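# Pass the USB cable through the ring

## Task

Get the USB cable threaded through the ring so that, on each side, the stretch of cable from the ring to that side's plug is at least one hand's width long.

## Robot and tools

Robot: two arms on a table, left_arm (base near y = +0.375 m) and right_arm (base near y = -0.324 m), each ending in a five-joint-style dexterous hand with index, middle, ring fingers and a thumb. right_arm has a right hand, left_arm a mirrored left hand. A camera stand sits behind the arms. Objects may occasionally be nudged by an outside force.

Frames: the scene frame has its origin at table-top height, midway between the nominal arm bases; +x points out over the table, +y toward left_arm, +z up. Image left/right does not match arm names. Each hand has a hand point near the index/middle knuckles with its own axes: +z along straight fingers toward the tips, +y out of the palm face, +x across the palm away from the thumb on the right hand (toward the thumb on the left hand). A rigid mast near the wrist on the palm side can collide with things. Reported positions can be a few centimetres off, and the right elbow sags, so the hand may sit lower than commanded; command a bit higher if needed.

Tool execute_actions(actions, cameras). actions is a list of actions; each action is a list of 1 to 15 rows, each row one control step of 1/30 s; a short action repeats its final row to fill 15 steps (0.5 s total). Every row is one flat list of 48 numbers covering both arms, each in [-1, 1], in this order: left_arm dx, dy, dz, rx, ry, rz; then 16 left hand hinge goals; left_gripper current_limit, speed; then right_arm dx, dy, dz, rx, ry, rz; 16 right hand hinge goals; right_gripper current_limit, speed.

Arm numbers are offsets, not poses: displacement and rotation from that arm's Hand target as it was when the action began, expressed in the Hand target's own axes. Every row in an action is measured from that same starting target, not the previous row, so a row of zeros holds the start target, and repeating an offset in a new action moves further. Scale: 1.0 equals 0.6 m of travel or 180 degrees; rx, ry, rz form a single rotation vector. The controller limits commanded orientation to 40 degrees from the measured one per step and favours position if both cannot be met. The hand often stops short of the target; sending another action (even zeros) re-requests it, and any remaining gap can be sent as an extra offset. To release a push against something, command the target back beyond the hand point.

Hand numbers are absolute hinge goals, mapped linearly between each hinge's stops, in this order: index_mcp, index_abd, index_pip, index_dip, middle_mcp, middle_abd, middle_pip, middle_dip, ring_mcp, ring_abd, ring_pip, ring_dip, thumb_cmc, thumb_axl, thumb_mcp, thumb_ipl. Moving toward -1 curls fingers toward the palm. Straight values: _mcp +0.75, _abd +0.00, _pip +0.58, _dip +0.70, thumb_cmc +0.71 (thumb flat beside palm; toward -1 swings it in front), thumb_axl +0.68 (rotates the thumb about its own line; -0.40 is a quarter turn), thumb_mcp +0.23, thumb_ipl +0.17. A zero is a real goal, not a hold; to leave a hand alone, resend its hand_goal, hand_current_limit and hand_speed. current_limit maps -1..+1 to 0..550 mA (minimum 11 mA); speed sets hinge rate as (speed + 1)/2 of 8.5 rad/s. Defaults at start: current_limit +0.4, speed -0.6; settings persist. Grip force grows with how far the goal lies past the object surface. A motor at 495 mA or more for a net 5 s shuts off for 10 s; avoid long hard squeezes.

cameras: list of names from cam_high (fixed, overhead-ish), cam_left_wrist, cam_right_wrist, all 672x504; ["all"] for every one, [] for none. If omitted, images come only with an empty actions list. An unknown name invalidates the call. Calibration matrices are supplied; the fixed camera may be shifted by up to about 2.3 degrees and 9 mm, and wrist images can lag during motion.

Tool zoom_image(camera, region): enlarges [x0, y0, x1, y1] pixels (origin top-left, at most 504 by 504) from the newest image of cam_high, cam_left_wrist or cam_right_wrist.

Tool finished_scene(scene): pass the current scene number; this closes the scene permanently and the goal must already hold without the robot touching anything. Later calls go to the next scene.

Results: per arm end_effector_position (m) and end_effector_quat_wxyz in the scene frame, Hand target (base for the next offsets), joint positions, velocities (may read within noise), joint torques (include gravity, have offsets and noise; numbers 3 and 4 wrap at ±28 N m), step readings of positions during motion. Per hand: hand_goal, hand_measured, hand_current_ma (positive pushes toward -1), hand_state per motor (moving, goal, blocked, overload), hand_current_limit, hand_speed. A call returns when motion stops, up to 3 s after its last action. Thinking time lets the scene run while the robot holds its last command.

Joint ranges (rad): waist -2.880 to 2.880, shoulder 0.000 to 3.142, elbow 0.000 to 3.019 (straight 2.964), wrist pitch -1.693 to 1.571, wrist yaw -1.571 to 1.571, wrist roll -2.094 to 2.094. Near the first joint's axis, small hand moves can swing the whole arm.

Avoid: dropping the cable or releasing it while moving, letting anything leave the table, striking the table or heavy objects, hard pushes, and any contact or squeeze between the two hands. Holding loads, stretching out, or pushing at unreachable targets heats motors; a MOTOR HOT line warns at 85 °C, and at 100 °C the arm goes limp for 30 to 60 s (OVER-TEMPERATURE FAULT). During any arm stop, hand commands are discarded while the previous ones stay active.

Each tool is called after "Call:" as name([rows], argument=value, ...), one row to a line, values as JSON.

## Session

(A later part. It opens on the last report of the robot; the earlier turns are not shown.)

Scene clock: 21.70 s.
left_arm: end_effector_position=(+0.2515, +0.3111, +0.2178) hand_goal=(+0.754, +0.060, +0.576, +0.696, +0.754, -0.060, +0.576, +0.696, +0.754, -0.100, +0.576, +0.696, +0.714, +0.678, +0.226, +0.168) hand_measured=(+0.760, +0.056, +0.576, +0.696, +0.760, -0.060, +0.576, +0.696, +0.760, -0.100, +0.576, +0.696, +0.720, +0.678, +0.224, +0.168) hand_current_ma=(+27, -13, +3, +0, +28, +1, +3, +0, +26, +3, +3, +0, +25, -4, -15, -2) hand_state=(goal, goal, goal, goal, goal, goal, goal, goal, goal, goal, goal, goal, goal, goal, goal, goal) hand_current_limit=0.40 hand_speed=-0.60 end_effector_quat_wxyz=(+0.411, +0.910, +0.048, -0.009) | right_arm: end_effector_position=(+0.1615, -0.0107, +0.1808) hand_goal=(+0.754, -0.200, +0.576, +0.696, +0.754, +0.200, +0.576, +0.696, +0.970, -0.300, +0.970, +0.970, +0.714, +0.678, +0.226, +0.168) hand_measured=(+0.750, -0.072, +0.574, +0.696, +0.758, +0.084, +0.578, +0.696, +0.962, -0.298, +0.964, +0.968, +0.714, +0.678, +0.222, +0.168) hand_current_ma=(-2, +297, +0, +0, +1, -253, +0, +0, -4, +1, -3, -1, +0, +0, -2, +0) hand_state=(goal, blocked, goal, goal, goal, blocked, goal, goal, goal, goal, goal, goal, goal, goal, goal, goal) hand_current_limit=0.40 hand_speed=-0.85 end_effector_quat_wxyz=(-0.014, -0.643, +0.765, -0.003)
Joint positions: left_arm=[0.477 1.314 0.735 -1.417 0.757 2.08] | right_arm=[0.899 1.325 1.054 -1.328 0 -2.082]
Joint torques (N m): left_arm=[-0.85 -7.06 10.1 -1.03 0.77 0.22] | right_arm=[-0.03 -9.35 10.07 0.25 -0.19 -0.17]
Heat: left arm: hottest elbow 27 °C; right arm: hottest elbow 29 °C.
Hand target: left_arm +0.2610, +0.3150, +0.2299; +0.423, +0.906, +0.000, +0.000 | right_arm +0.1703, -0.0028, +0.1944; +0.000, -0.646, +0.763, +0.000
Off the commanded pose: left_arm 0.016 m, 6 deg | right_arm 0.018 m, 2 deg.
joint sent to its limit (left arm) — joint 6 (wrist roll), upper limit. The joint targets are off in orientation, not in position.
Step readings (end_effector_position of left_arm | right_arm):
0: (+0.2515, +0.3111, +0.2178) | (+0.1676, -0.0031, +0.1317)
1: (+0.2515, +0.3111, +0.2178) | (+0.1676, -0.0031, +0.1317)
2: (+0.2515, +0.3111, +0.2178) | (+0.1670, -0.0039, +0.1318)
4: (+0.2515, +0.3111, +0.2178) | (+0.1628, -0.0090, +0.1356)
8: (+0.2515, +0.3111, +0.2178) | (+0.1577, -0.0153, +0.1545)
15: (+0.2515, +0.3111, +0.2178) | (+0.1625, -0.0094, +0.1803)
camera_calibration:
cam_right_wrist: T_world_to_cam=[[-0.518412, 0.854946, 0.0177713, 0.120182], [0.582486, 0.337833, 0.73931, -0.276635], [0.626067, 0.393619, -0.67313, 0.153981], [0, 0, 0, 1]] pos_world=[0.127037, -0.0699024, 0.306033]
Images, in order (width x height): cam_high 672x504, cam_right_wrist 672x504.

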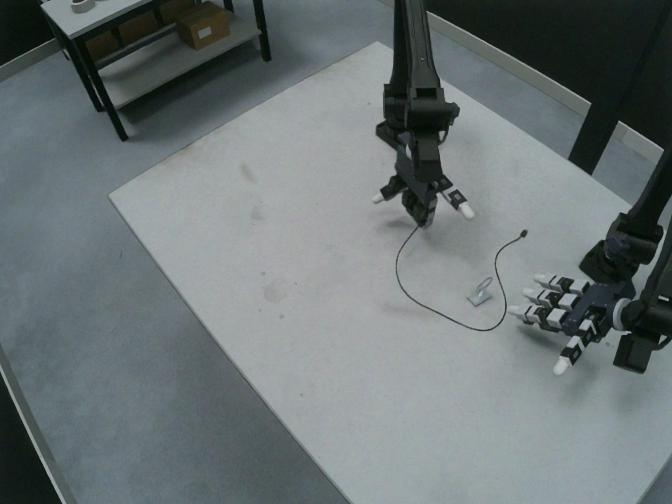

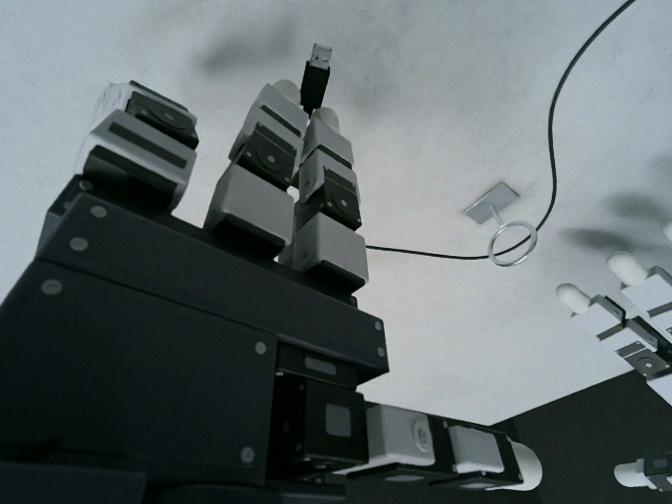

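Call:
execute_actions([
  [[0,0,0,0,0,0,0.754,0.06,0.576,0.696,0.754,-0.06,0.576,0.696,0.754,-0.1,0.576,0.696,0.714,0.678,0.226,0.168,0.4,-0.6,-0.0611,-0.032,-0.05,0,0,0.185,0.754,-0.2,0.576,0.696,0.754,0.2,0.576,0.696,0.97,-0.3,0.97,0.97,0.714,0.678,0.226,0.168,0.4,-0.85]],
  [[0,0,0,0,0,0,0.754,0.06,0.576,0.696,0.754,-0.06,0.576,0.696,0.754,-0.1,0.576,0.696,0.714,0.678,0.226,0.168,0.4,-0.6,-0.089,0.0143,0,0,0,0.185,0.754,-0.2,0.576,0.696,0.754,0.2,0.576,0.696,0.97,-0.3,0.97,0.97,0.714,0.678,0.226,0.168,0.4,-0.85]],
  [[0,0,0,0,0,0,0.754,0.06,0.576,0.696,0.754,-0.06,0.576,0.696,0.754,-0.1,0.576,0.696,0.714,0.678,0.226,0.168,0.4,-0.6,-0.0625,0.079,0,0,0,0.185,0.754,-0.2,0.576,0.696,0.754,0.2,0.576,0.696,0.97,-0.3,0.97,0.97,0.714,0.678,0.226,0.168,0.4,-0.85]],
], cameras=["all"])

Call:
zoom_image(camera="cam_right_wrist", region=[240, 0, 400, 130])

Call:
zoom_image(camera="cam_high", region=[420, 220, 520, 320])

Scene clock: 24.30 s.
left_arm: end_effector_position=(+0.2515, +0.3111, +0.2178) hand_goal=(+0.754, +0.060, +0.576, +0.696, +0.754, -0.060, +0.576, +0.696, +0.754, -0.100, +0.576, +0.696, +0.714, +0.678, +0.226, +0.168) hand_measured=(+0.760, +0.056, +0.576, +0.696, +0.760, -0.060, +0.576, +0.696, +0.760, -0.100, +0.576, +0.696, +0.720, +0.678, +0.224, +0.168) hand_current_ma=(+27, -13, +3, +0, +28, +1, +3, +0, +26, +3, +3, +0, +25, -4, -15, -2) hand_state=(goal, goal, goal, goal, goal, goal, goal, goal, goal, goal, goal, goal, goal, goal, goal, goal) hand_current_limit=0.40 hand_speed=-0.60 end_effector_quat_wxyz=(+0.411, +0.910, +0.048, -0.009) | right_arm: end_effector_position=(+0.2453, +0.1151, +0.2104) hand_goal=(+0.754, -0.200, +0.576, +0.696, +0.754, +0.200, +0.576, +0.696, +0.970, -0.300, +0.970, +0.970, +0.714, +0.678, +0.226, +0.168) hand_measured=(+0.746, -0.072, +0.574, +0.696, +0.758, +0.084, +0.578, +0.696, +0.964, -0.298, +0.964, +0.968, +0.714, +0.678, +0.222, +0.168) hand_current_ma=(-4, +297, -1, +0, +2, -253, +0, +0, -3, +1, -2, -1, +0, +0, -2, +0) hand_state=(goal, blocked, goal, goal, goal, blocked, goal, goal, goal, goal, goal, goal, goal, goal, goal, goal) hand_current_limit=0.40 hand_speed=-0.85 end_effector_quat_wxyz=(-0.007, +0.160, +0.987, -0.005)
Joint positions: left_arm=[0.477 1.314 0.735 -1.417 0.757 2.08] | right_arm=[1.119 1.431 1.243 -1.398 -0.011 -0.143]
Joint torques (N m): left_arm=[-0.91 -7.06 10.1 -1.03 0.77 0.23] | right_arm=[0.5 -10.34 10.8 -0.12 0.1 0.11]
Heat: left arm: hottest elbow 27 °C; right arm: hottest elbow 29 °C.
Hand target: left_arm +0.2610, +0.3150, +0.2299; +0.423, +0.906, +0.000, +0.000 | right_arm +0.2502, +0.1303, +0.2246; +0.000, +0.168, +0.986, +0.001
Off the commanded pose: left_arm 0.016 m, 6 deg | right_arm 0.021 m, 1 deg.
joint sent to its limit (left arm) — joint 6 (wrist roll), upper limit. The joint targets are off in orientation, not in position.
Step readings (end_effector_position of left_arm | right_arm):
0: (+0.2515, +0.3111, +0.2178) | (+0.1614, -0.0108, +0.1808)
1: (+0.2515, +0.3111, +0.2178) | (+0.1615, -0.0106, +0.1808)
2: (+0.2515, +0.3111, +0.2178) | (+0.1616, -0.0091, +0.1818)
4: (+0.2515, +0.3111, +0.2178) | (+0.1636, -0.0037, +0.1865)
8: (+0.2515, +0.3111, +0.2178) | (+0.1756, +0.0036, +0.1974)
15: (+0.2515, +0.3111, +0.2178) | (+0.1873, +0.0129, +0.2078)
16: (+0.2515, +0.3111, +0.2178) | (+0.1878, +0.0142, +0.2076)
17: (+0.2515, +0.3111, +0.2178) | (+0.1889, +0.0172, +0.2080)
19: (+0.2515, +0.3111, +0.2178) | (+0.1928, +0.0262, +0.2100)
23: (+0.2515, +0.3111, +0.2178) | (+0.2024, +0.0403, +0.2119)
30: (+0.2515, +0.3111, +0.2178) | (+0.2098, +0.0561, +0.2110)
31: (+0.2515, +0.3111, +0.2178) | (+0.2105, +0.0581, +0.2108)
32: (+0.2515, +0.3111, +0.2178) | (+0.2115, +0.0617, +0.2112)
34: (+0.2515, +0.3111, +0.2178) | (+0.2166, +0.0726, +0.2127)
38: (+0.2515, +0.3111, +0.2178) | (+0.2233, +0.0978, +0.2119)
45: (+0.2515, +0.3111, +0.2178) | (+0.2334, +0.1161, +0.2084)
camera_calibration:
cam_left_wrist: T_world_to_cam=[[-0.84062, 0.373586, -0.392162, 0.143888], [0.379578, 0.92284, 0.0654814, -0.439698], [0.386365, -0.0938109, -0.917563, 0.256182], [0, 0, 0, 1]] pos_world=[0.188874, 0.376049, 0.320283]
cam_right_wrist: T_world_to_cam=[[0.922149, 0.386724, 0.0092826, -0.242073], [0.245793, -0.604289, 0.757905, -0.202885], [0.298709, -0.69662, -0.652298, 0.273287], [0, 0, 0, 1]] pos_world=[0.191462, 0.161391, 0.334279]

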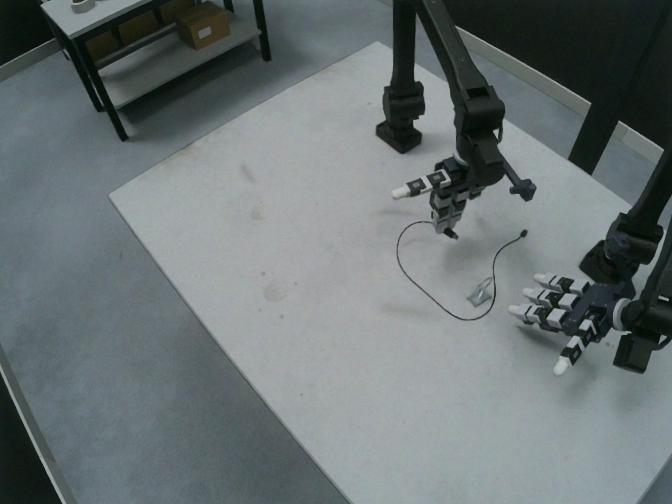

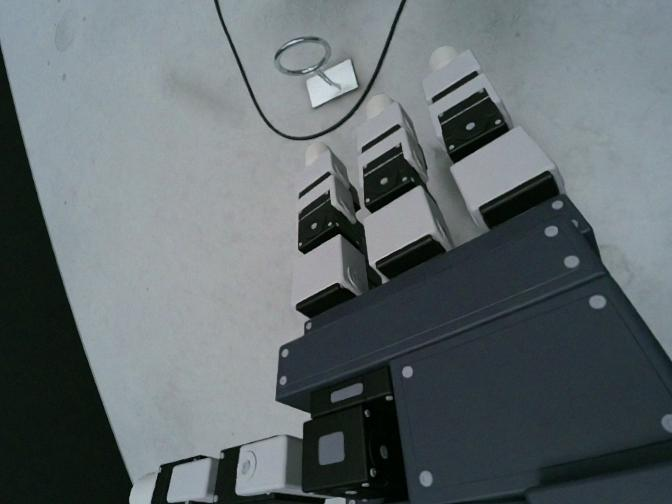

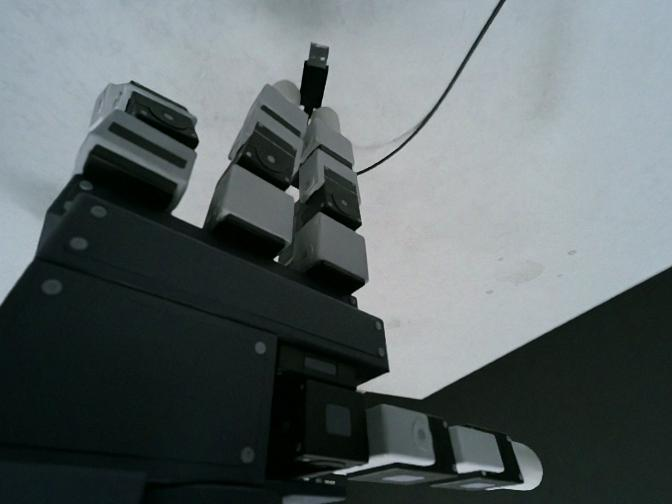

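Scaled by 3.150 from the camera's 672x504 image, which has a finer 960x720 frame.

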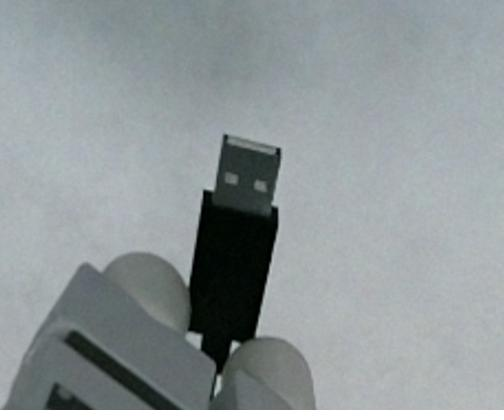

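Scaled by 5.040 from the camera's 672x504 image, which has a finer 960x720 frame.

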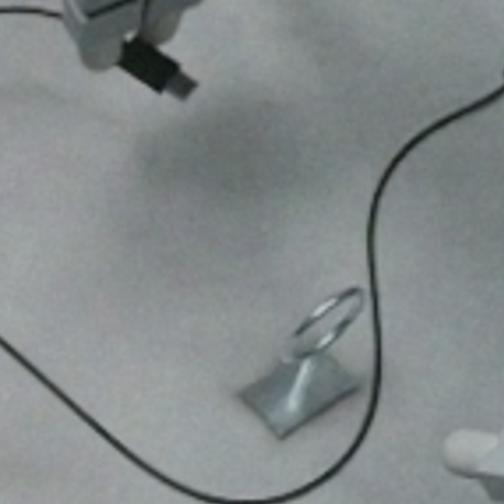

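Call:
execute_actions([
  [[0,0,0,0,0,0,0.754,0.06,0.576,0.696,0.754,-0.06,0.576,0.696,0.754,-0.1,0.576,0.696,0.714,0.678,0.226,0.168,0.4,-0.6,-0.0028,-0.0295,0.12,0,0,0,0.754,-0.2,0.576,0.696,0.754,0.2,0.576,0.696,0.97,-0.3,0.97,0.97,0.714,0.678,0.226,0.168,0.4,-0.85]],
  [[0,0,0,0,0,0,0.754,0.06,0.576,0.696,0.754,-0.06,0.576,0.696,0.754,-0.1,0.576,0.696,0.714,0.678,0.226,0.168,0.4,-0.6,0,0,0.024,0,0,0,0.754,-0.2,0.576,0.696,0.754,0.2,0.576,0.696,0.97,-0.3,0.97,0.97,0.714,0.678,0.226,0.168,0.4,-0.85]],
], cameras=["cam_right_wrist","cam_high"])

Call:
zoom_image(camera="cam_right_wrist", region=[240, 0, 400, 130])

Call:
zoom_image(camera="cam_high", region=[410, 210, 490, 290])

Scene clock: 26.47 s.
left_arm: end_effector_position=(+0.2515, +0.3111, +0.2178) hand_goal=(+0.754, +0.060, +0.576, +0.696, +0.754, -0.060, +0.576, +0.696, +0.754, -0.100, +0.576, +0.696, +0.714, +0.678, +0.226, +0.168) hand_measured=(+0.760, +0.056, +0.576, +0.696, +0.760, -0.060, +0.576, +0.696, +0.760, -0.100, +0.576, +0.696, +0.720, +0.678, +0.224, +0.168) hand_current_ma=(+27, -13, +3, +0, +28, +1, +3, +0, +26, +3, +3, +0, +25, -4, -15, -2) hand_state=(goal, goal, goal, goal, goal, goal, goal, goal, goal, goal, goal, goal, goal, goal, goal, goal) hand_current_limit=0.40 hand_speed=-0.60 end_effector_quat_wxyz=(+0.411, +0.910, +0.048, -0.009) | right_arm: end_effector_position=(+0.2461, +0.1123, +0.1454) hand_goal=(+0.754, -0.200, +0.576, +0.696, +0.754, +0.200, +0.576, +0.696, +0.970, -0.300, +0.970, +0.970, +0.714, +0.678, +0.226, +0.168) hand_measured=(+0.746, -0.072, +0.574, +0.696, +0.758, +0.084, +0.578, +0.696, +0.964, -0.298, +0.966, +0.968, +0.714, +0.678, +0.222, +0.168) hand_current_ma=(-5, +297, -1, +0, +2, -253, +0, +0, -3, +1, -2, -1, +0, +0, -2, +0) hand_state=(goal, blocked, goal, goal, goal, blocked, goal, goal, goal, goal, goal, goal, goal, goal, goal, goal) hand_current_limit=0.40 hand_speed=-0.85 end_effector_quat_wxyz=(+0.000, +0.163, +0.987, +0.005)
Joint positions: left_arm=[0.477 1.314 0.735 -1.417 0.757 2.08] | right_arm=[1.119 1.46 1.091 -1.193 -0.003 -0.136]
Joint torques (N m): left_arm=[-0.91 -7.06 10.1 -1.07 0.77 0.21] | right_arm=[0.32 -10.58 6.78 0.96 0.09 0.1]
Heat: left arm: hottest elbow 27 °C; right arm: hottest elbow 29 °C.
Hand target: left_arm +0.2610, +0.3150, +0.2299; +0.423, +0.906, +0.000, +0.000 | right_arm +0.2459, +0.1131, +0.1383; +0.000, +0.168, +0.986, +0.001
Off the commanded pose: left_arm 0.016 m, 6 deg | right_arm 0.007 m, 1 deg.
joint sent to its limit (left arm) — joint 6 (wrist roll), upper limit. The joint targets are off in orientation, not in position.
Step readings (end_effector_position of left_arm | right_arm):
0: (+0.2515, +0.3111, +0.2178) | (+0.2454, +0.1151, +0.2104)
1: (+0.2515, +0.3111, +0.2178) | (+0.2454, +0.1150, +0.2104)
2: (+0.2515, +0.3111, +0.2178) | (+0.2460, +0.1158, +0.2099)
4: (+0.2515, +0.3111, +0.2178) | (+0.2483, +0.1190, +0.2031)
8: (+0.2515, +0.3111, +0.2178) | (+0.2449, +0.1110, +0.1715)
15: (+0.2515, +0.3111, +0.2178) | (+0.2444, +0.1092, +0.1528)
16: (+0.2515, +0.3111, +0.2178) | (+0.2447, +0.1099, +0.1531)
17: (+0.2515, +0.3111, +0.2178) | (+0.2451, +0.1105, +0.1531)
19: (+0.2515, +0.3111, +0.2178) | (+0.2459, +0.1122, +0.1523)
23: (+0.2515, +0.3111, +0.2178) | (+0.2460, +0.1122, +0.1484)
30: (+0.2515, +0.3111, +0.2178) | (+0.2460, +0.1120, +0.1453)
camera_calibration:
cam_right_wrist: T_world_to_cam=[[0.92441, 0.380073, 0.031774, -0.244219], [0.228665, -0.618973, 0.751389, -0.14867], [0.30525, -0.687326, -0.659094, 0.227087], [0, 0, 0, 1]] pos_world=[0.190437, 0.156881, 0.269141]
Images, in order (width x height): cam_high 672x504, cam_right_wrist 672x504.

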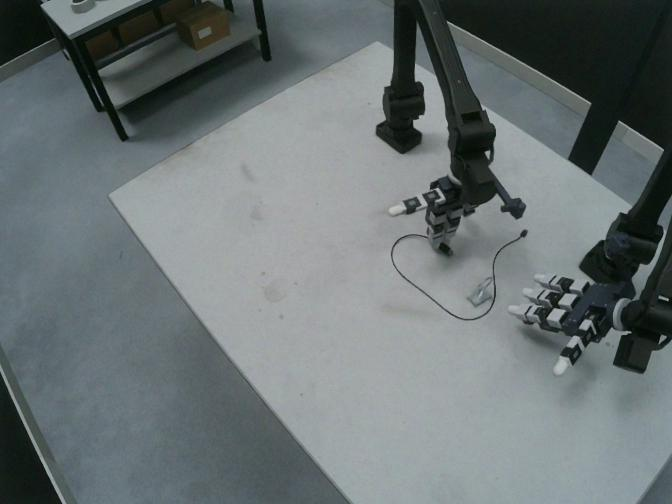

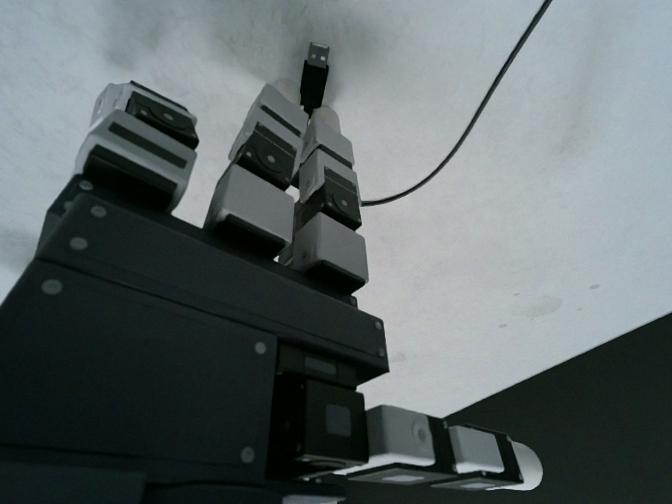

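Scaled by 3.150 from the camera's 672x504 image, which has a finer 960x720 frame.

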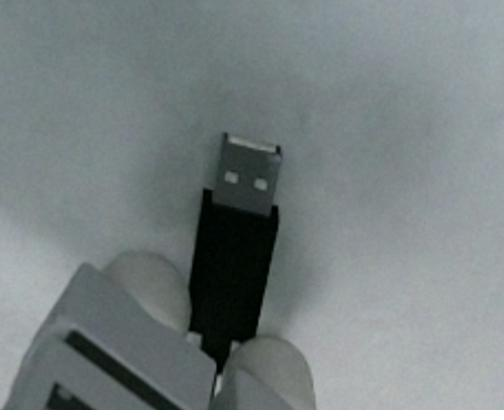

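Scaled by 6.300 from the camera's 672x504 image, which has a finer 960x720 frame.

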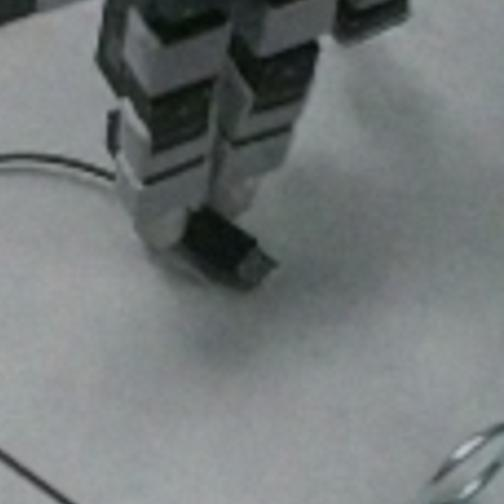

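Call:
execute_actions([
  [[0,0,0,0,0,0,0.754,0.06,0.576,0.696,0.754,-0.06,0.576,0.696,0.754,-0.1,0.576,0.696,0.714,0.678,0.226,0.168,0.4,-0.6,0,0,0.0175,0,0,0,0.754,-0.2,0.576,0.696,0.754,0.2,0.576,0.696,0.97,-0.3,0.97,0.97,0.714,0.678,0.226,0.168,0.4,-0.85]],
], cameras=["cam_right_wrist","cam_high"])

Call:
zoom_image(camera="cam_right_wrist", region=[240, 0, 400, 130])

Call:
zoom_image(camera="cam_high", region=[420, 220, 480, 270])

Scene clock: 27.30 s.
left_arm: end_effector_position=(+0.2515, +0.3111, +0.2178) hand_goal=(+0.754, +0.060, +0.576, +0.696, +0.754, -0.060, +0.576, +0.696, +0.754, -0.100, +0.576, +0.696, +0.714, +0.678, +0.226, +0.168) hand_measured=(+0.760, +0.056, +0.576, +0.696, +0.760, -0.060, +0.576, +0.696, +0.760, -0.100, +0.576, +0.696, +0.720, +0.678, +0.224, +0.168) hand_current_ma=(+27, -13, +3, +0, +28, +1, +3, +0, +26, +3, +3, +0, +25, -4, -15, -2) hand_state=(goal, goal, goal, goal, goal, goal, goal, goal, goal, goal, goal, goal, goal, goal, goal, goal) hand_current_limit=0.40 hand_speed=-0.60 end_effector_quat_wxyz=(+0.411, +0.910, +0.048, -0.009) | right_arm: end_effector_position=(+0.2459, +0.1118, +0.1341) hand_goal=(+0.754, -0.200, +0.576, +0.696, +0.754, +0.200, +0.576, +0.696, +0.970, -0.300, +0.970, +0.970, +0.714, +0.678, +0.226, +0.168) hand_measured=(+0.746, -0.072, +0.574, +0.696, +0.758, +0.084, +0.578, +0.696, +0.964, -0.298, +0.966, +0.968, +0.714, +0.678, +0.222, +0.168) hand_current_ma=(-5, +297, -1, +0, +2, -253, +0, +0, -3, +1, -2, -1, +0, +0, -2, +0) hand_state=(goal, blocked, goal, goal, goal, blocked, goal, goal, goal, goal, goal, goal, goal, goal, goal, goal) hand_current_limit=0.40 hand_speed=-0.85 end_effector_quat_wxyz=(-0.001, +0.163, +0.987, +0.003)
Joint positions: left_arm=[0.477 1.314 0.735 -1.417 0.757 2.08] | right_arm=[1.119 1.472 1.073 -1.167 -0.003 -0.135]
Joint torques (N m): left_arm=[-0.91 -7.06 10.11 -1.03 0.77 0.21] | right_arm=[0.09 -11.05 6.74 0.9 0.13 0.08]
Heat: left arm: hottest elbow 27 °C; right arm: hottest elbow 29 °C.
Hand target: left_arm +0.2610, +0.3150, +0.2299; +0.423, +0.906, +0.000, +0.000 | right_arm +0.2459, +0.1131, +0.1278; +0.000, +0.168, +0.986, +0.001
Off the commanded pose: left_arm 0.016 m, 6 deg | right_arm 0.006 m, 1 deg.
joint sent to its limit (left arm) — joint 6 (wrist roll), upper limit. The joint targets are off in orientation, not in position.
Step readings (end_effector_position of left_arm | right_arm):
0: (+0.2515, +0.3111, +0.2178) | (+0.2461, +0.1123, +0.1454)
1: (+0.2515, +0.3111, +0.2178) | (+0.2461, +0.1123, +0.1454)
2: (+0.2515, +0.3111, +0.2178) | (+0.2463, +0.1125, +0.1451)
4: (+0.2515, +0.3111, +0.2178) | (+0.2465, +0.1130, +0.1436)
8: (+0.2515, +0.3111, +0.2178) | (+0.2461, +0.1122, +0.1378)
15: (+0.2515, +0.3111, +0.2178) | (+0.2459, +0.1118, +0.1341)
camera_calibration:
cam_right_wrist: T_world_to_cam=[[0.924628, 0.379773, 0.028911, -0.243083], [0.229663, -0.616489, 0.753124, -0.14119], [0.30384, -0.68972, -0.657243, 0.219676], [0, 0, 0, 1]] pos_world=[0.190441, 0.15679, 0.257742]
Images, in order (width x height): cam_high 672x504, cam_right_wrist 672x504.

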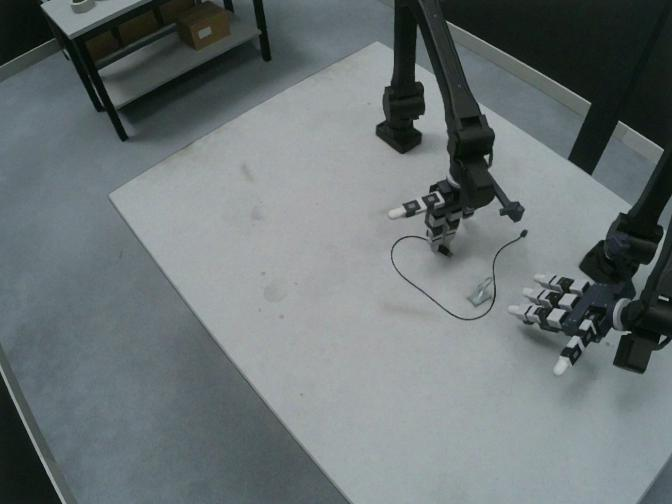

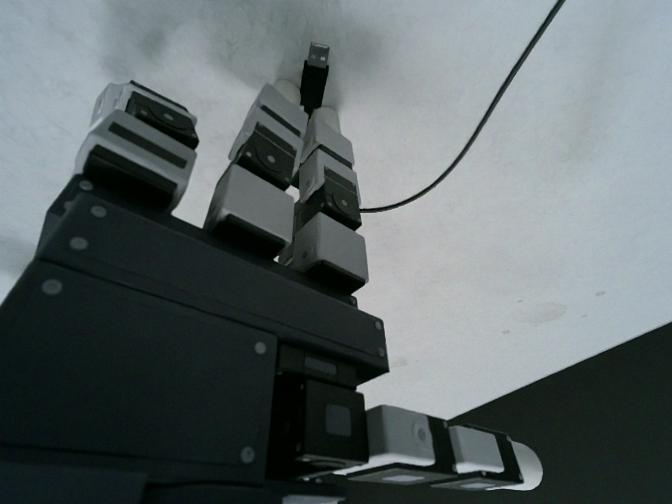

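Scaled by 3.150 from the camera's 672x504 image, which has a finer 960x720 frame.

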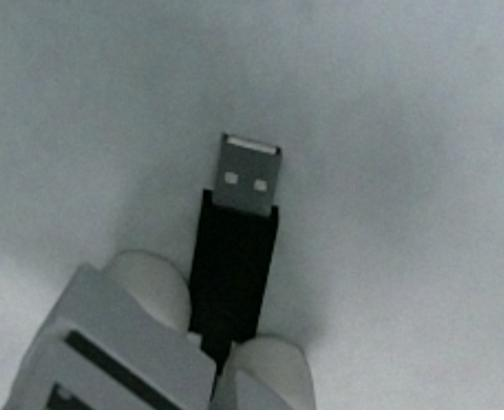

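Scaled by 8.400 from the camera's 672x504 image, which has a finer 960x720 frame.

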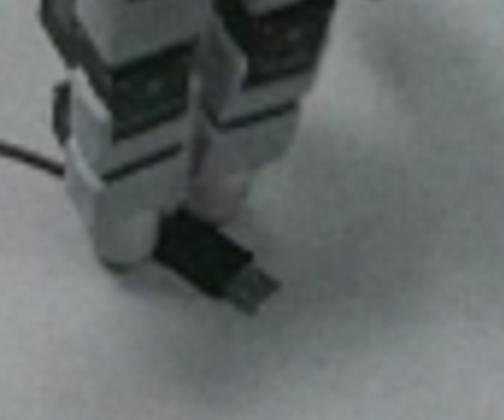

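Call:
execute_actions([
  [[0,0,0,0,0,0,0.754,0.06,0.576,0.696,0.754,-0.06,0.576,0.696,0.754,-0.1,0.576,0.696,0.714,0.678,0.226,0.168,0.4,-0.6,0,0,0,0,0,0,0.754,-0.03,0.576,0.696,0.754,0.045,0.576,0.696,0.97,-0.3,0.97,0.97,0.714,0.678,0.226,0.168,0.4,-0.85]],
  [[0,0,0,0,0,0,0.754,0.06,0.576,0.696,0.754,-0.06,0.576,0.696,0.754,-0.1,0.576,0.696,0.714,0.678,0.226,0.168,0.4,-0.6,0.0369,0.0015,0,0,0,-0.111,0.754,-0.02,0.576,0.696,0.754,0.03,0.576,0.696,0.97,-0.3,0.97,0.97,0.714,0.678,0.226,0.168,0.4,-0.85]],
], cameras=["cam_right_wrist","cam_high"])

Call:
zoom_image(camera="cam_right_wrist", region=[240, 0, 400, 130])

Call:
zoom_image(camera="cam_high", region=[420, 220, 480, 270])

Scene clock: 29.50 s.
left_arm: end_effector_position=(+0.2515, +0.3111, +0.2178) hand_goal=(+0.754, +0.060, +0.576, +0.696, +0.754, -0.060, +0.576, +0.696, +0.754, -0.100, +0.576, +0.696, +0.714, +0.678, +0.226, +0.168) hand_measured=(+0.760, +0.056, +0.576, +0.696, +0.760, -0.060, +0.576, +0.696, +0.760, -0.100, +0.576, +0.696, +0.720, +0.678, +0.224, +0.168) hand_current_ma=(+27, -13, +3, +0, +28, +1, +3, +0, +26, +3, +3, +0, +25, -4, -15, -2) hand_state=(goal, goal, goal, goal, goal, goal, goal, goal, goal, goal, goal, goal, goal, goal, goal, goal) hand_current_limit=0.40 hand_speed=-0.60 end_effector_quat_wxyz=(+0.411, +0.910, +0.048, -0.009) | right_arm: end_effector_position=(+0.2218, +0.1223, +0.1335) hand_goal=(+0.754, -0.020, +0.576, +0.696, +0.754, +0.030, +0.576, +0.696, +0.970, -0.300, +0.970, +0.970, +0.714, +0.678, +0.226, +0.168) hand_measured=(+0.790, -0.044, +0.596, +0.708, +0.754, +0.032, +0.578, +0.696, +0.964, -0.298, +0.966, +0.968, +0.714, +0.678, +0.222, +0.168) hand_current_ma=(+53, -22, +21, +10, +0, +1, +0, +0, -4, +1, -2, -1, +0, +0, -2, +0) hand_state=(blocked, blocked, blocked, goal, goal, goal, goal, goal, goal, goal, goal, goal, goal, goal, goal, goal) hand_current_limit=0.40 hand_speed=-0.85 end_effector_quat_wxyz=(+0.002, +0.000, +1.000, +0.002)
Joint positions: left_arm=[0.477 1.314 0.735 -1.417 0.757 2.08] | right_arm=[1.115 1.472 1.072 -1.166 0.002 -0.467]
Joint torques (N m): left_arm=[-0.97 -7 10.11 -1.05 0.77 0.22] | right_arm=[-1.2 -10.93 6.74 0.76 -0.09 -0.26]
Heat: left arm: hottest elbow 27 °C; right arm: hottest elbow 29 °C.
Hand target: left_arm +0.2610, +0.3150, +0.2299; +0.423, +0.906, +0.000, +0.000 | right_arm +0.2254, +0.1213, +0.1278; +0.000, -0.005, +1.000, +0.001
Off the commanded pose: left_arm 0.016 m, 6 deg | right_arm 0.007 m, 1 deg.
joint sent to its limit (left arm) — joint 6 (wrist roll), upper limit. The joint targets are off in orientation, not in position.
Step readings (end_effector_position of left_arm | right_arm):
0: (+0.2515, +0.3111, +0.2178) | (+0.2459, +0.1118, +0.1341)
1: (+0.2515, +0.3111, +0.2178) | (+0.2459, +0.1118, +0.1341)
2: (+0.2515, +0.3111, +0.2178) | (+0.2459, +0.1118, +0.1341)
4: (+0.2515, +0.3111, +0.2178) | (+0.2460, +0.1118, +0.1341)
8: (+0.2515, +0.3111, +0.2178) | (+0.2462, +0.1119, +0.1342)
15: (+0.2515, +0.3111, +0.2178) | (+0.2462, +0.1120, +0.1342)
16: (+0.2515, +0.3111, +0.2178) | (+0.2461, +0.1121, +0.1342)
17: (+0.2515, +0.3111, +0.2178) | (+0.2451, +0.1127, +0.1342)
19: (+0.2515, +0.3111, +0.2178) | (+0.2408, +0.1147, +0.1336)
23: (+0.2515, +0.3111, +0.2178) | (+0.2323, +0.1189, +0.1336)
30: (+0.2515, +0.3111, +0.2178) | (+0.2245, +0.1216, +0.1335)
camera_calibration:
cam_right_wrist: T_world_to_cam=[[0.752769, 0.657485, 0.0324517, -0.221068], [0.411341, -0.508297, 0.756592, -0.182681], [0.513943, -0.55619, -0.653081, 0.170464], [0, 0, 0, 1]] pos_world=[0.153948, 0.147303, 0.256716]
Images, in order (width x height): cam_high 672x504, cam_right_wrist 672x504.

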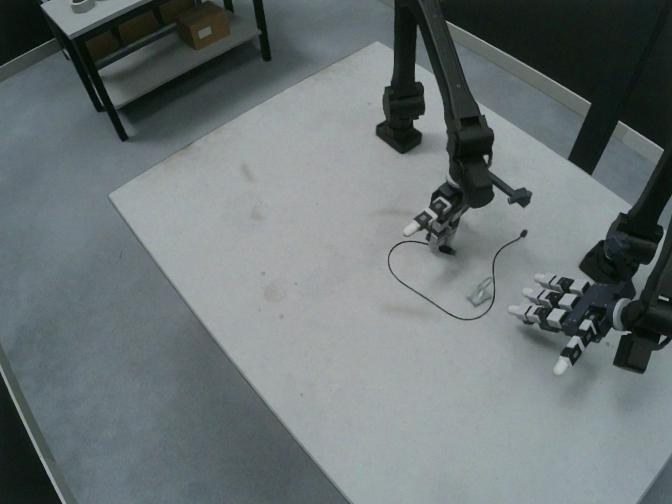

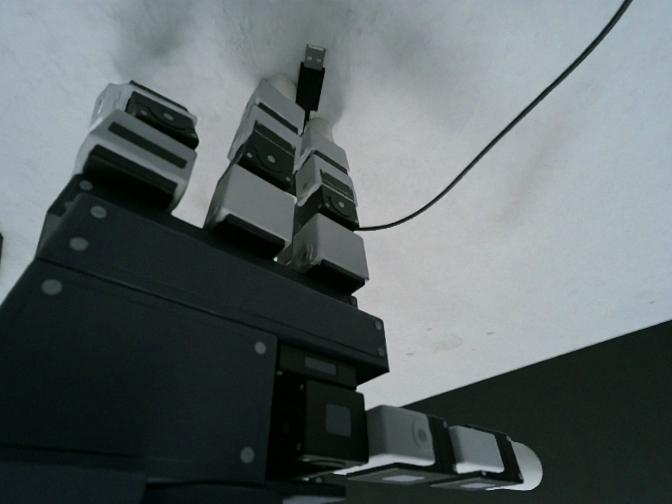

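Scaled by 3.150 from the camera's 672x504 image, which has a finer 960x720 frame.

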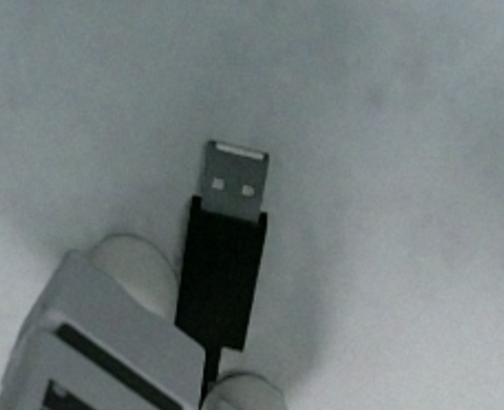

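Scaled by 8.400 from the camera's 672x504 image, which has a finer 960x720 frame.

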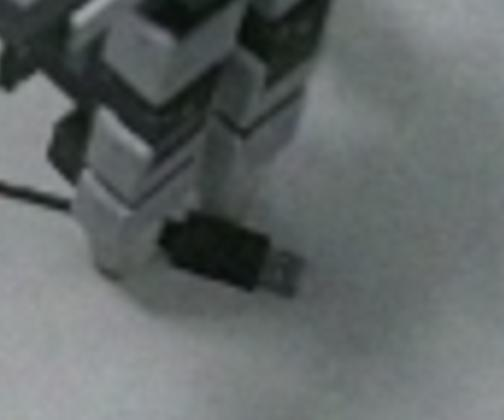

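Call:
execute_actions([
  [[0,0,0,0,0,0,0.754,0.06,0.576,0.696,0.754,-0.06,0.576,0.696,0.754,-0.1,0.576,0.696,0.714,0.678,0.226,0.168,0.4,-0.6,0,0,0,0,0,0,0.754,0.06,0.576,0.696,0.754,-0.06,0.576,0.696,0.97,-0.3,0.97,0.97,0.714,0.678,0.226,0.168,0.4,-0.7]],
  [[0,0,0,0,0,0,0.754,0.06,0.576,0.696,0.754,-0.06,0.576,0.696,0.754,-0.1,0.576,0.696,0.714,0.678,0.226,0.168,0.4,-0.6,0.0498,-0.005,0,0,0,-0.122,0.754,0.06,0.576,0.696,0.754,-0.06,0.576,0.696,0.97,-0.3,0.97,0.97,0.714,0.678,0.226,0.168,0.4,-0.7]],
], cameras=["cam_right_wrist","cam_high"])

Call:
zoom_image(camera="cam_right_wrist", region=[240, 0, 400, 130])

Call:
zoom_image(camera="cam_high", region=[420, 220, 480, 270])

Scene clock: 31.97 s.
left_arm: end_effector_position=(+0.2515, +0.3111, +0.2178) hand_goal=(+0.754, +0.060, +0.576, +0.696, +0.754, -0.060, +0.576, +0.696, +0.754, -0.100, +0.576, +0.696, +0.714, +0.678, +0.226, +0.168) hand_measured=(+0.760, +0.056, +0.576, +0.696, +0.760, -0.060, +0.576, +0.696, +0.760, -0.100, +0.576, +0.696, +0.720, +0.678, +0.224, +0.168) hand_current_ma=(+27, -13, +3, +0, +28, +1, +3, +0, +26, +3, +3, +0, +25, -4, -15, -2) hand_state=(goal, goal, goal, goal, goal, goal, goal, goal, goal, goal, goal, goal, goal, goal, goal, goal) hand_current_limit=0.40 hand_speed=-0.60 end_effector_quat_wxyz=(+0.411, +0.910, +0.048, -0.009) | right_arm: end_effector_position=(+0.1909, +0.1163, +0.1325) hand_goal=(+0.754, +0.060, +0.576, +0.696, +0.754, -0.060, +0.576, +0.696, +0.970, -0.300, +0.970, +0.970, +0.714, +0.678, +0.226, +0.168) hand_measured=(+0.806, -0.026, +0.606, +0.716, +0.754, -0.056, +0.578, +0.696, +0.964, -0.298, +0.966, +0.968, +0.714, +0.678, +0.222, +0.168) hand_current_ma=(+96, -160, +39, +19, +0, +1, +0, +0, -4, +1, -2, -1, +0, +0, -2, +0) hand_state=(blocked, blocked, blocked, goal, goal, goal, goal, goal, goal, goal, goal, goal, goal, goal, goal, goal) hand_current_limit=0.40 hand_speed=-0.70 end_effector_quat_wxyz=(+0.000, -0.188, +0.982, -0.002)
Joint positions: left_arm=[0.477 1.314 0.735 -1.417 0.757 2.08] | right_arm=[1.101 1.461 1.058 -1.171 0.003 -0.86]
Joint torques (N m): left_arm=[-1.08 -6.95 10.1 -1.07 0.77 0.23] | right_arm=[-0.79 -9.82 6.93 1.07 -0.13 -0.27]
Heat: left arm: hottest elbow 27 °C; right arm: hottest elbow 30 °C.
Hand target: left_arm +0.2610, +0.3150, +0.2299; +0.423, +0.906, +0.000, +0.000 | right_arm +0.1956, +0.1180, +0.1277; +0.000, -0.196, +0.981, +0.001
Off the commanded pose: left_arm 0.016 m, 6 deg | right_arm 0.007 m, 1 deg.
joint sent to its limit (left arm) — joint 6 (wrist roll), upper limit. The joint targets are off in orientation, not in position.
Step readings (end_effector_position of left_arm | right_arm):
0: (+0.2515, +0.3111, +0.2178) | (+0.2217, +0.1223, +0.1335)
1: (+0.2515, +0.3111, +0.2178) | (+0.2217, +0.1223, +0.1335)
2: (+0.2515, +0.3111, +0.2178) | (+0.2216, +0.1224, +0.1335)
4: (+0.2515, +0.3111, +0.2178) | (+0.2210, +0.1227, +0.1336)
8: (+0.2515, +0.3111, +0.2178) | (+0.2209, +0.1227, +0.1336)
15: (+0.2515, +0.3111, +0.2178) | (+0.2208, +0.1227, +0.1336)
16: (+0.2515, +0.3111, +0.2178) | (+0.2206, +0.1228, +0.1336)
17: (+0.2515, +0.3111, +0.2178) | (+0.2189, +0.1229, +0.1335)
19: (+0.2515, +0.3111, +0.2178) | (+0.2128, +0.1223, +0.1331)
23: (+0.2515, +0.3111, +0.2178) | (+0.2016, +0.1195, +0.1326)
30: (+0.2515, +0.3111, +0.2178) | (+0.1942, +0.1172, +0.1325)
camera_calibration:
cam_right_wrist: T_world_to_cam=[[0.455928, 0.889673, 0.0247359, -0.163146], [0.570892, -0.313659, 0.75875, -0.225638], [0.682798, -0.331814, -0.650913, 0.12366], [0, 0, 0, 1]] pos_world=[0.118763, 0.115405, 0.25573]
Images, in order (width x height): cam_high 672x504, cam_right_wrist 672x504.

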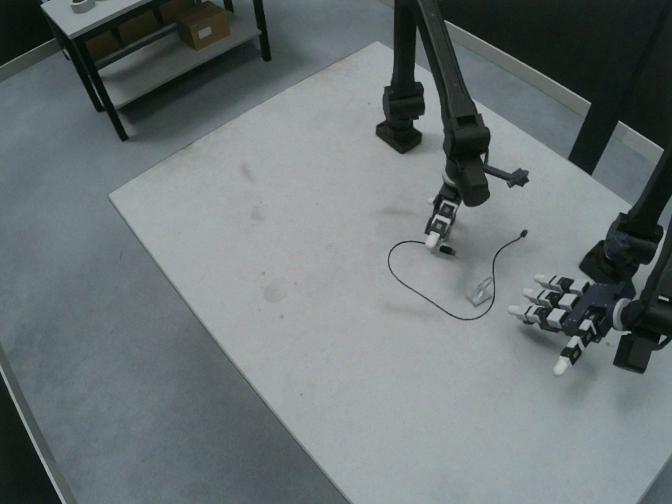

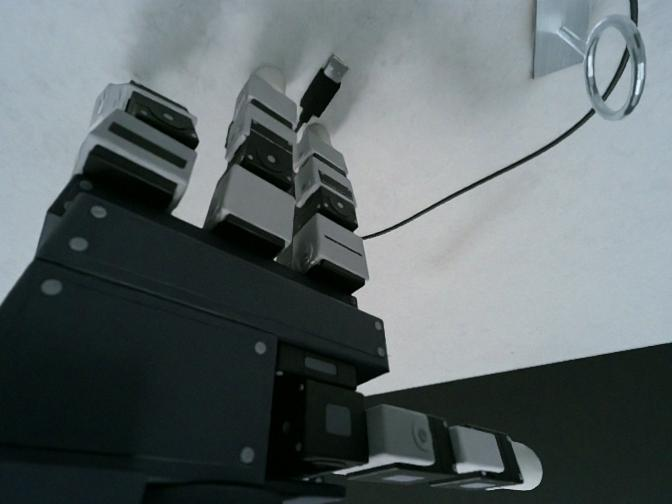

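Scaled by 3.150 from the camera's 672x504 image, which has a finer 960x720 frame.

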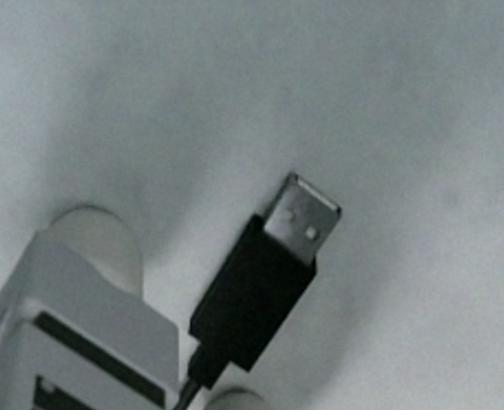

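Scaled by 8.400 from the camera's 672x504 image, which has a finer 960x720 frame.

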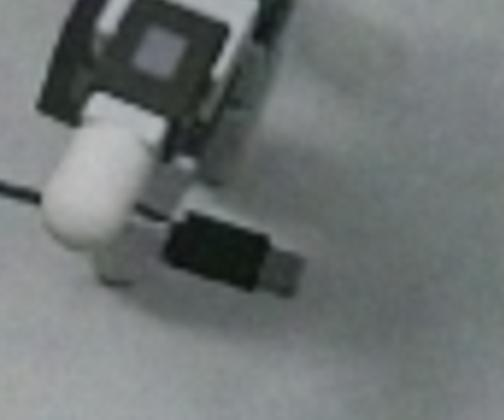

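Call:
execute_actions([
  [[0,0,0,0,0,0,0.754,0.06,0.576,0.696,0.754,-0.06,0.576,0.696,0.754,-0.1,0.576,0.696,0.714,0.678,0.226,0.168,0.4,-0.6,0.0033,0.0032,-0.0622,0,0,-0.03,0.754,0.06,0.576,0.696,0.754,-0.06,0.576,0.696,0.97,-0.3,0.97,0.97,0.714,0.678,0.226,0.168,0.4,-0.7]],
  [[0,0,0,0,0,0,0.754,0.06,0.576,0.696,0.754,-0.06,0.576,0.696,0.754,-0.1,0.576,0.696,0.714,0.678,0.226,0.168,0.4,-0.6,0,0,0.0417,0,0,0,0.754,0.06,0.576,0.696,0.754,-0.06,0.576,0.696,0.97,-0.3,0.97,0.97,0.714,0.678,0.226,0.168,0.4,-0.7]],
], cameras=["cam_right_wrist","cam_high"])

Call:
zoom_image(camera="cam_right_wrist", region=[240, 0, 400, 130])

Scene clock: 33.57 s.
left_arm: end_effector_position=(+0.2515, +0.3111, +0.2178) hand_goal=(+0.754, +0.060, +0.576, +0.696, +0.754, -0.060, +0.576, +0.696, +0.754, -0.100, +0.576, +0.696, +0.714, +0.678, +0.226, +0.168) hand_measured=(+0.760, +0.056, +0.576, +0.696, +0.760, -0.060, +0.576, +0.696, +0.760, -0.100, +0.576, +0.696, +0.720, +0.678, +0.224, +0.168) hand_current_ma=(+27, -13, +3, +0, +28, +1, +3, +0, +26, +3, +3, +0, +25, -4, -15, -2) hand_state=(goal, goal, goal, goal, goal, goal, goal, goal, goal, goal, goal, goal, goal, goal, goal, goal) hand_current_limit=0.40 hand_speed=-0.60 end_effector_quat_wxyz=(+0.411, +0.910, +0.048, -0.009) | right_arm: end_effector_position=(+0.1889, +0.1182, +0.1453) hand_goal=(+0.754, +0.060, +0.576, +0.696, +0.754, -0.060, +0.576, +0.696, +0.970, -0.300, +0.970, +0.970, +0.714, +0.678, +0.226, +0.168) hand_measured=(+0.754, +0.056, +0.578, +0.700, +0.754, -0.056, +0.578, +0.696, +0.964, -0.298, +0.966, +0.968, +0.714, +0.678, +0.222, +0.168) hand_current_ma=(+0, -1, +1, +1, +0, +1, +0, +0, -4, +1, -2, -1, +0, +0, -2, +0) hand_state=(goal, goal, goal, goal, goal, goal, goal, goal, goal, goal, goal, goal, goal, goal, goal, goal) hand_current_limit=0.40 hand_speed=-0.70 end_effector_quat_wxyz=(+0.002, -0.239, +0.971, +0.001)
Joint positions: left_arm=[0.477 1.314 0.735 -1.417 0.757 2.08] | right_arm=[1.089 1.46 1.092 -1.199 0.002 -0.977]
Joint torques (N m): left_arm=[-0.91 -7.06 10.1 -1.02 0.77 0.23] | right_arm=[-0.73 -10.46 7.04 0.92 -0.14 -0.17]
Heat: left arm: hottest elbow 27 °C; right arm: hottest elbow 30 °C.
Hand target: left_arm +0.2610, +0.3150, +0.2299; +0.423, +0.906, +0.000, +0.000 | right_arm +0.1930, +0.1191, +0.1401; +0.000, -0.242, +0.970, +0.001
Off the commanded pose: left_arm 0.016 m, 6 deg | right_arm 0.007 m, 0 deg.
joint sent to its limit (left arm) — joint 6 (wrist roll), upper limit. The joint targets are off in orientation, not in position.
Step readings (end_effector_position of left_arm | right_arm):
0: (+0.2515, +0.3111, +0.2178) | (+0.1909, +0.1163, +0.1325)
1: (+0.2515, +0.3111, +0.2178) | (+0.1907, +0.1161, +0.1324)
2: (+0.2515, +0.3111, +0.2178) | (+0.1897, +0.1149, +0.1322)
4: (+0.2515, +0.3111, +0.2178) | (+0.1869, +0.1111, +0.1327)
8: (+0.2515, +0.3111, +0.2178) | (+0.1848, +0.1064, +0.1357)
15: (+0.2515, +0.3111, +0.2178) | (+0.1847, +0.1083, +0.1431)
16: (+0.2515, +0.3111, +0.2178) | (+0.1845, +0.1083, +0.1432)
17: (+0.2515, +0.3111, +0.2178) | (+0.1844, +0.1084, +0.1433)
19: (+0.2515, +0.3111, +0.2178) | (+0.1853, +0.1104, +0.1438)
23: (+0.2515, +0.3111, +0.2178) | (+0.1880, +0.1159, +0.1454)
30: (+0.2515, +0.3111, +0.2178) | (+0.1889, +0.1180, +0.1456)
camera_calibration:
cam_right_wrist: T_world_to_cam=[[0.360599, 0.932194, 0.0313523, -0.152216], [0.59886, -0.257164, 0.758442, -0.245543], [0.715077, -0.254718, -0.650986, 0.118757], [0, 0, 0, 1]] pos_world=[0.117015, 0.108999, 0.268312]
Images, in order (width x height): cam_high 672x504, cam_right_wrist 672x504.

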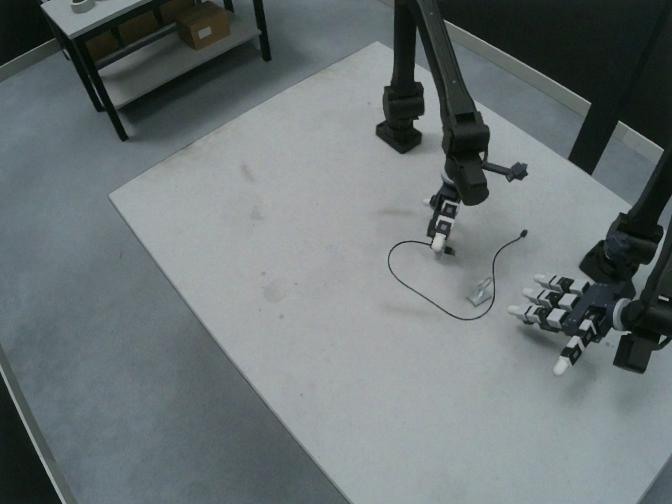

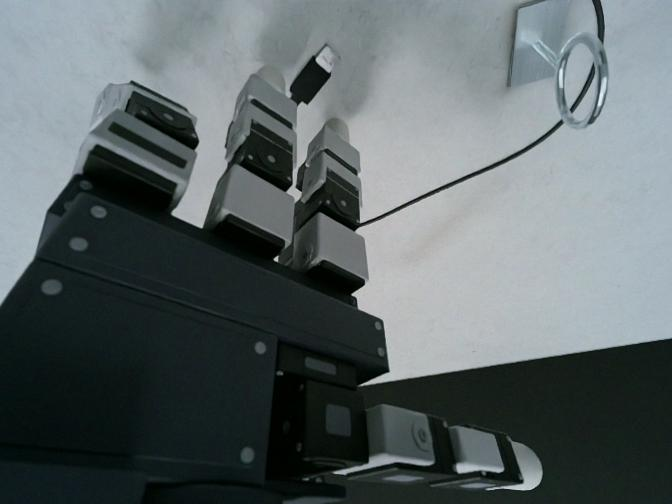

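Scaled by 3.150 from the camera's 672x504 image, which has a finer 960x720 frame.

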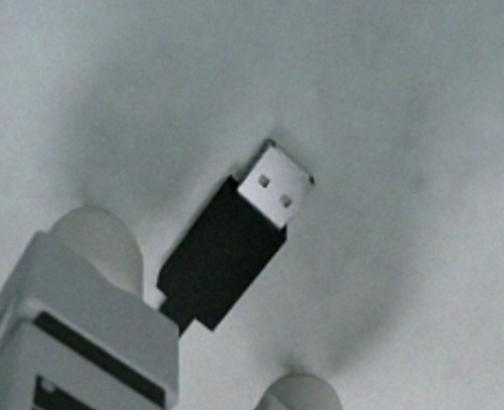

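Call:
execute_actions([
  [[0,0,0,0,0,0,0.754,0.06,0.576,0.696,0.754,-0.06,0.576,0.696,0.754,-0.1,0.576,0.696,0.714,0.678,0.226,0.168,0.4,-0.6,0.003,-0.0003,0.0177,0,0,0,0.754,0.06,0.576,0.696,0.754,-0.06,0.576,0.696,0.97,-0.3,0.97,0.97,0.714,0.678,0.226,0.168,0.4,-0.7]],
  [[0,0,0,0,0,0,0.754,0.06,0.576,0.696,0.754,-0.06,0.576,0.696,0.754,-0.1,0.576,0.696,0.714,0.678,0.226,0.168,0.4,-0.6,0,0,0,0,0,0,0.754,-0.2,0.576,0.696,0.754,0.2,0.576,0.696,0.97,-0.3,0.97,0.97,0.714,0.678,0.226,0.168,0.4,-0.85]],
], cameras=["cam_right_wrist","cam_high"])

Call:
zoom_image(camera="cam_right_wrist", region=[240, 0, 400, 130])

Scene clock: 35.17 s.
left_arm: end_effector_position=(+0.2515, +0.3111, +0.2178) hand_goal=(+0.754, +0.060, +0.576, +0.696, +0.754, -0.060, +0.576, +0.696, +0.754, -0.100, +0.576, +0.696, +0.714, +0.678, +0.226, +0.168) hand_measured=(+0.760, +0.056, +0.576, +0.696, +0.760, -0.060, +0.576, +0.696, +0.760, -0.100, +0.576, +0.696, +0.720, +0.678, +0.224, +0.168) hand_current_ma=(+27, -13, +3, +0, +28, +1, +3, +0, +26, +3, +3, +0, +25, -4, -15, -2) hand_state=(goal, goal, goal, goal, goal, goal, goal, goal, goal, goal, goal, goal, goal, goal, goal, goal) hand_current_limit=0.40 hand_speed=-0.60 end_effector_quat_wxyz=(+0.411, +0.910, +0.048, -0.009) | right_arm: end_effector_position=(+0.1891, +0.1187, +0.1359) hand_goal=(+0.754, -0.200, +0.576, +0.696, +0.754, +0.200, +0.576, +0.696, +0.970, -0.300, +0.970, +0.970, +0.714, +0.678, +0.226, +0.168) hand_measured=(+0.754, -0.072, +0.578, +0.700, +0.754, +0.074, +0.578, +0.696, +0.964, -0.298, +0.966, +0.968, +0.714, +0.678, +0.222, +0.168) hand_current_ma=(+0, +292, +1, +1, +0, -288, +0, +0, -4, +1, -2, -1, +0, +0, -2, +0) hand_state=(goal, blocked, goal, goal, goal, blocked, goal, goal, goal, goal, goal, goal, goal, goal, goal, goal) hand_current_limit=0.40 hand_speed=-0.85 end_effector_quat_wxyz=(+0.003, -0.239, +0.971, +0.002)
Joint positions: left_arm=[0.477 1.314 0.735 -1.417 0.757 2.08] | right_arm=[1.089 1.469 1.075 -1.169 0.002 -0.977]
Joint torques (N m): left_arm=[-0.79 -7.06 10.07 -1.02 0.77 0.23] | right_arm=[-0.21 -10.4 6.61 0.7 -0.17 -0.13]
Heat: left arm: hottest elbow 28 °C; right arm: hottest elbow 30 °C.
Hand target: left_arm +0.2610, +0.3150, +0.2299; +0.423, +0.906, +0.000, +0.000 | right_arm +0.1915, +0.1180, +0.1294; +0.000, -0.242, +0.970, +0.000
Off the commanded pose: left_arm 0.016 m, 6 deg | right_arm 0.007 m, 0 deg.
joint sent to its limit (left arm) — joint 6 (wrist roll), upper limit. The joint targets are off in orientation, not in position.
Step readings (end_effector_position of left_arm | right_arm):
0: (+0.2515, +0.3111, +0.2178) | (+0.1889, +0.1182, +0.1453)
1: (+0.2515, +0.3111, +0.2178) | (+0.1889, +0.1182, +0.1453)
2: (+0.2515, +0.3111, +0.2178) | (+0.1891, +0.1186, +0.1453)
4: (+0.2515, +0.3111, +0.2178) | (+0.1897, +0.1197, +0.1444)
8: (+0.2515, +0.3111, +0.2178) | (+0.1893, +0.1190, +0.1397)
15: (+0.2515, +0.3111, +0.2178) | (+0.1890, +0.1184, +0.1358)
16: (+0.2515, +0.3111, +0.2178) | (+0.1891, +0.1186, +0.1359)
17: (+0.2515, +0.3111, +0.2178) | (+0.1891, +0.1186, +0.1359)
19: (+0.2515, +0.3111, +0.2178) | (+0.1891, +0.1186, +0.1359)
23: (+0.2515, +0.3111, +0.2178) | (+0.1891, +0.1187, +0.1359)
30: (+0.2515, +0.3111, +0.2178) | (+0.1891, +0.1187, +0.1359)
camera_calibration:
cam_right_wrist: T_world_to_cam=[[0.360485, 0.932132, 0.0343747, -0.152896], [0.598068, -0.259258, 0.758354, -0.237996], [0.715798, -0.252816, -0.650936, 0.112241], [0, 0, 0, 1]] pos_world=[0.117113, 0.109193, 0.258803]
Images, in order (width x height): cam_high 672x504, cam_right_wrist 672x504.

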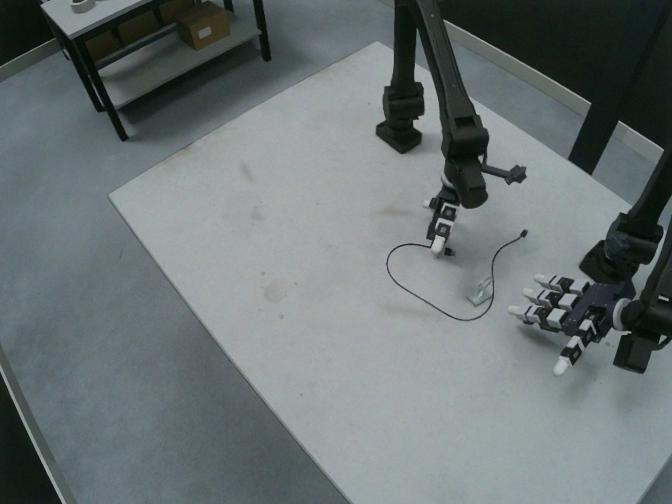

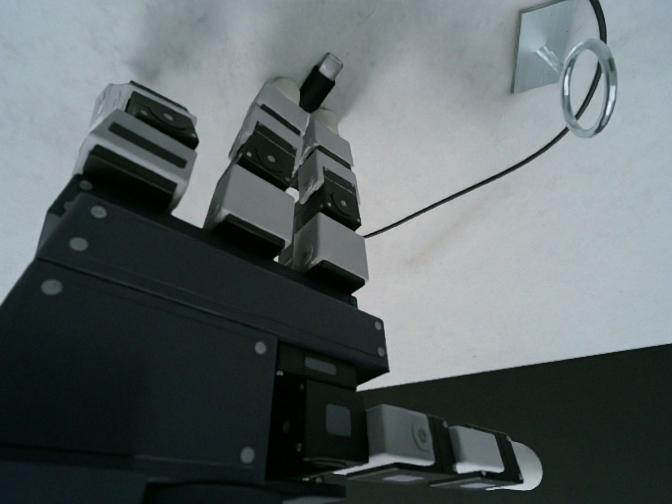

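Scaled by 3.150 from the camera's 672x504 image, which has a finer 960x720 frame.

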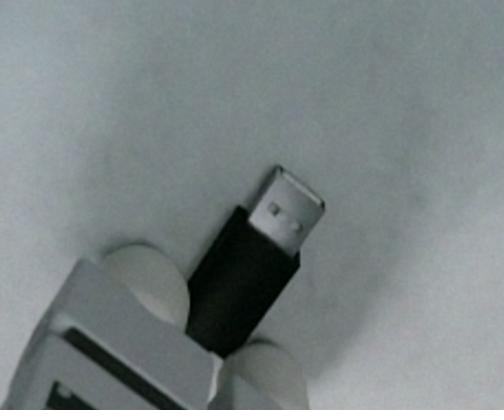

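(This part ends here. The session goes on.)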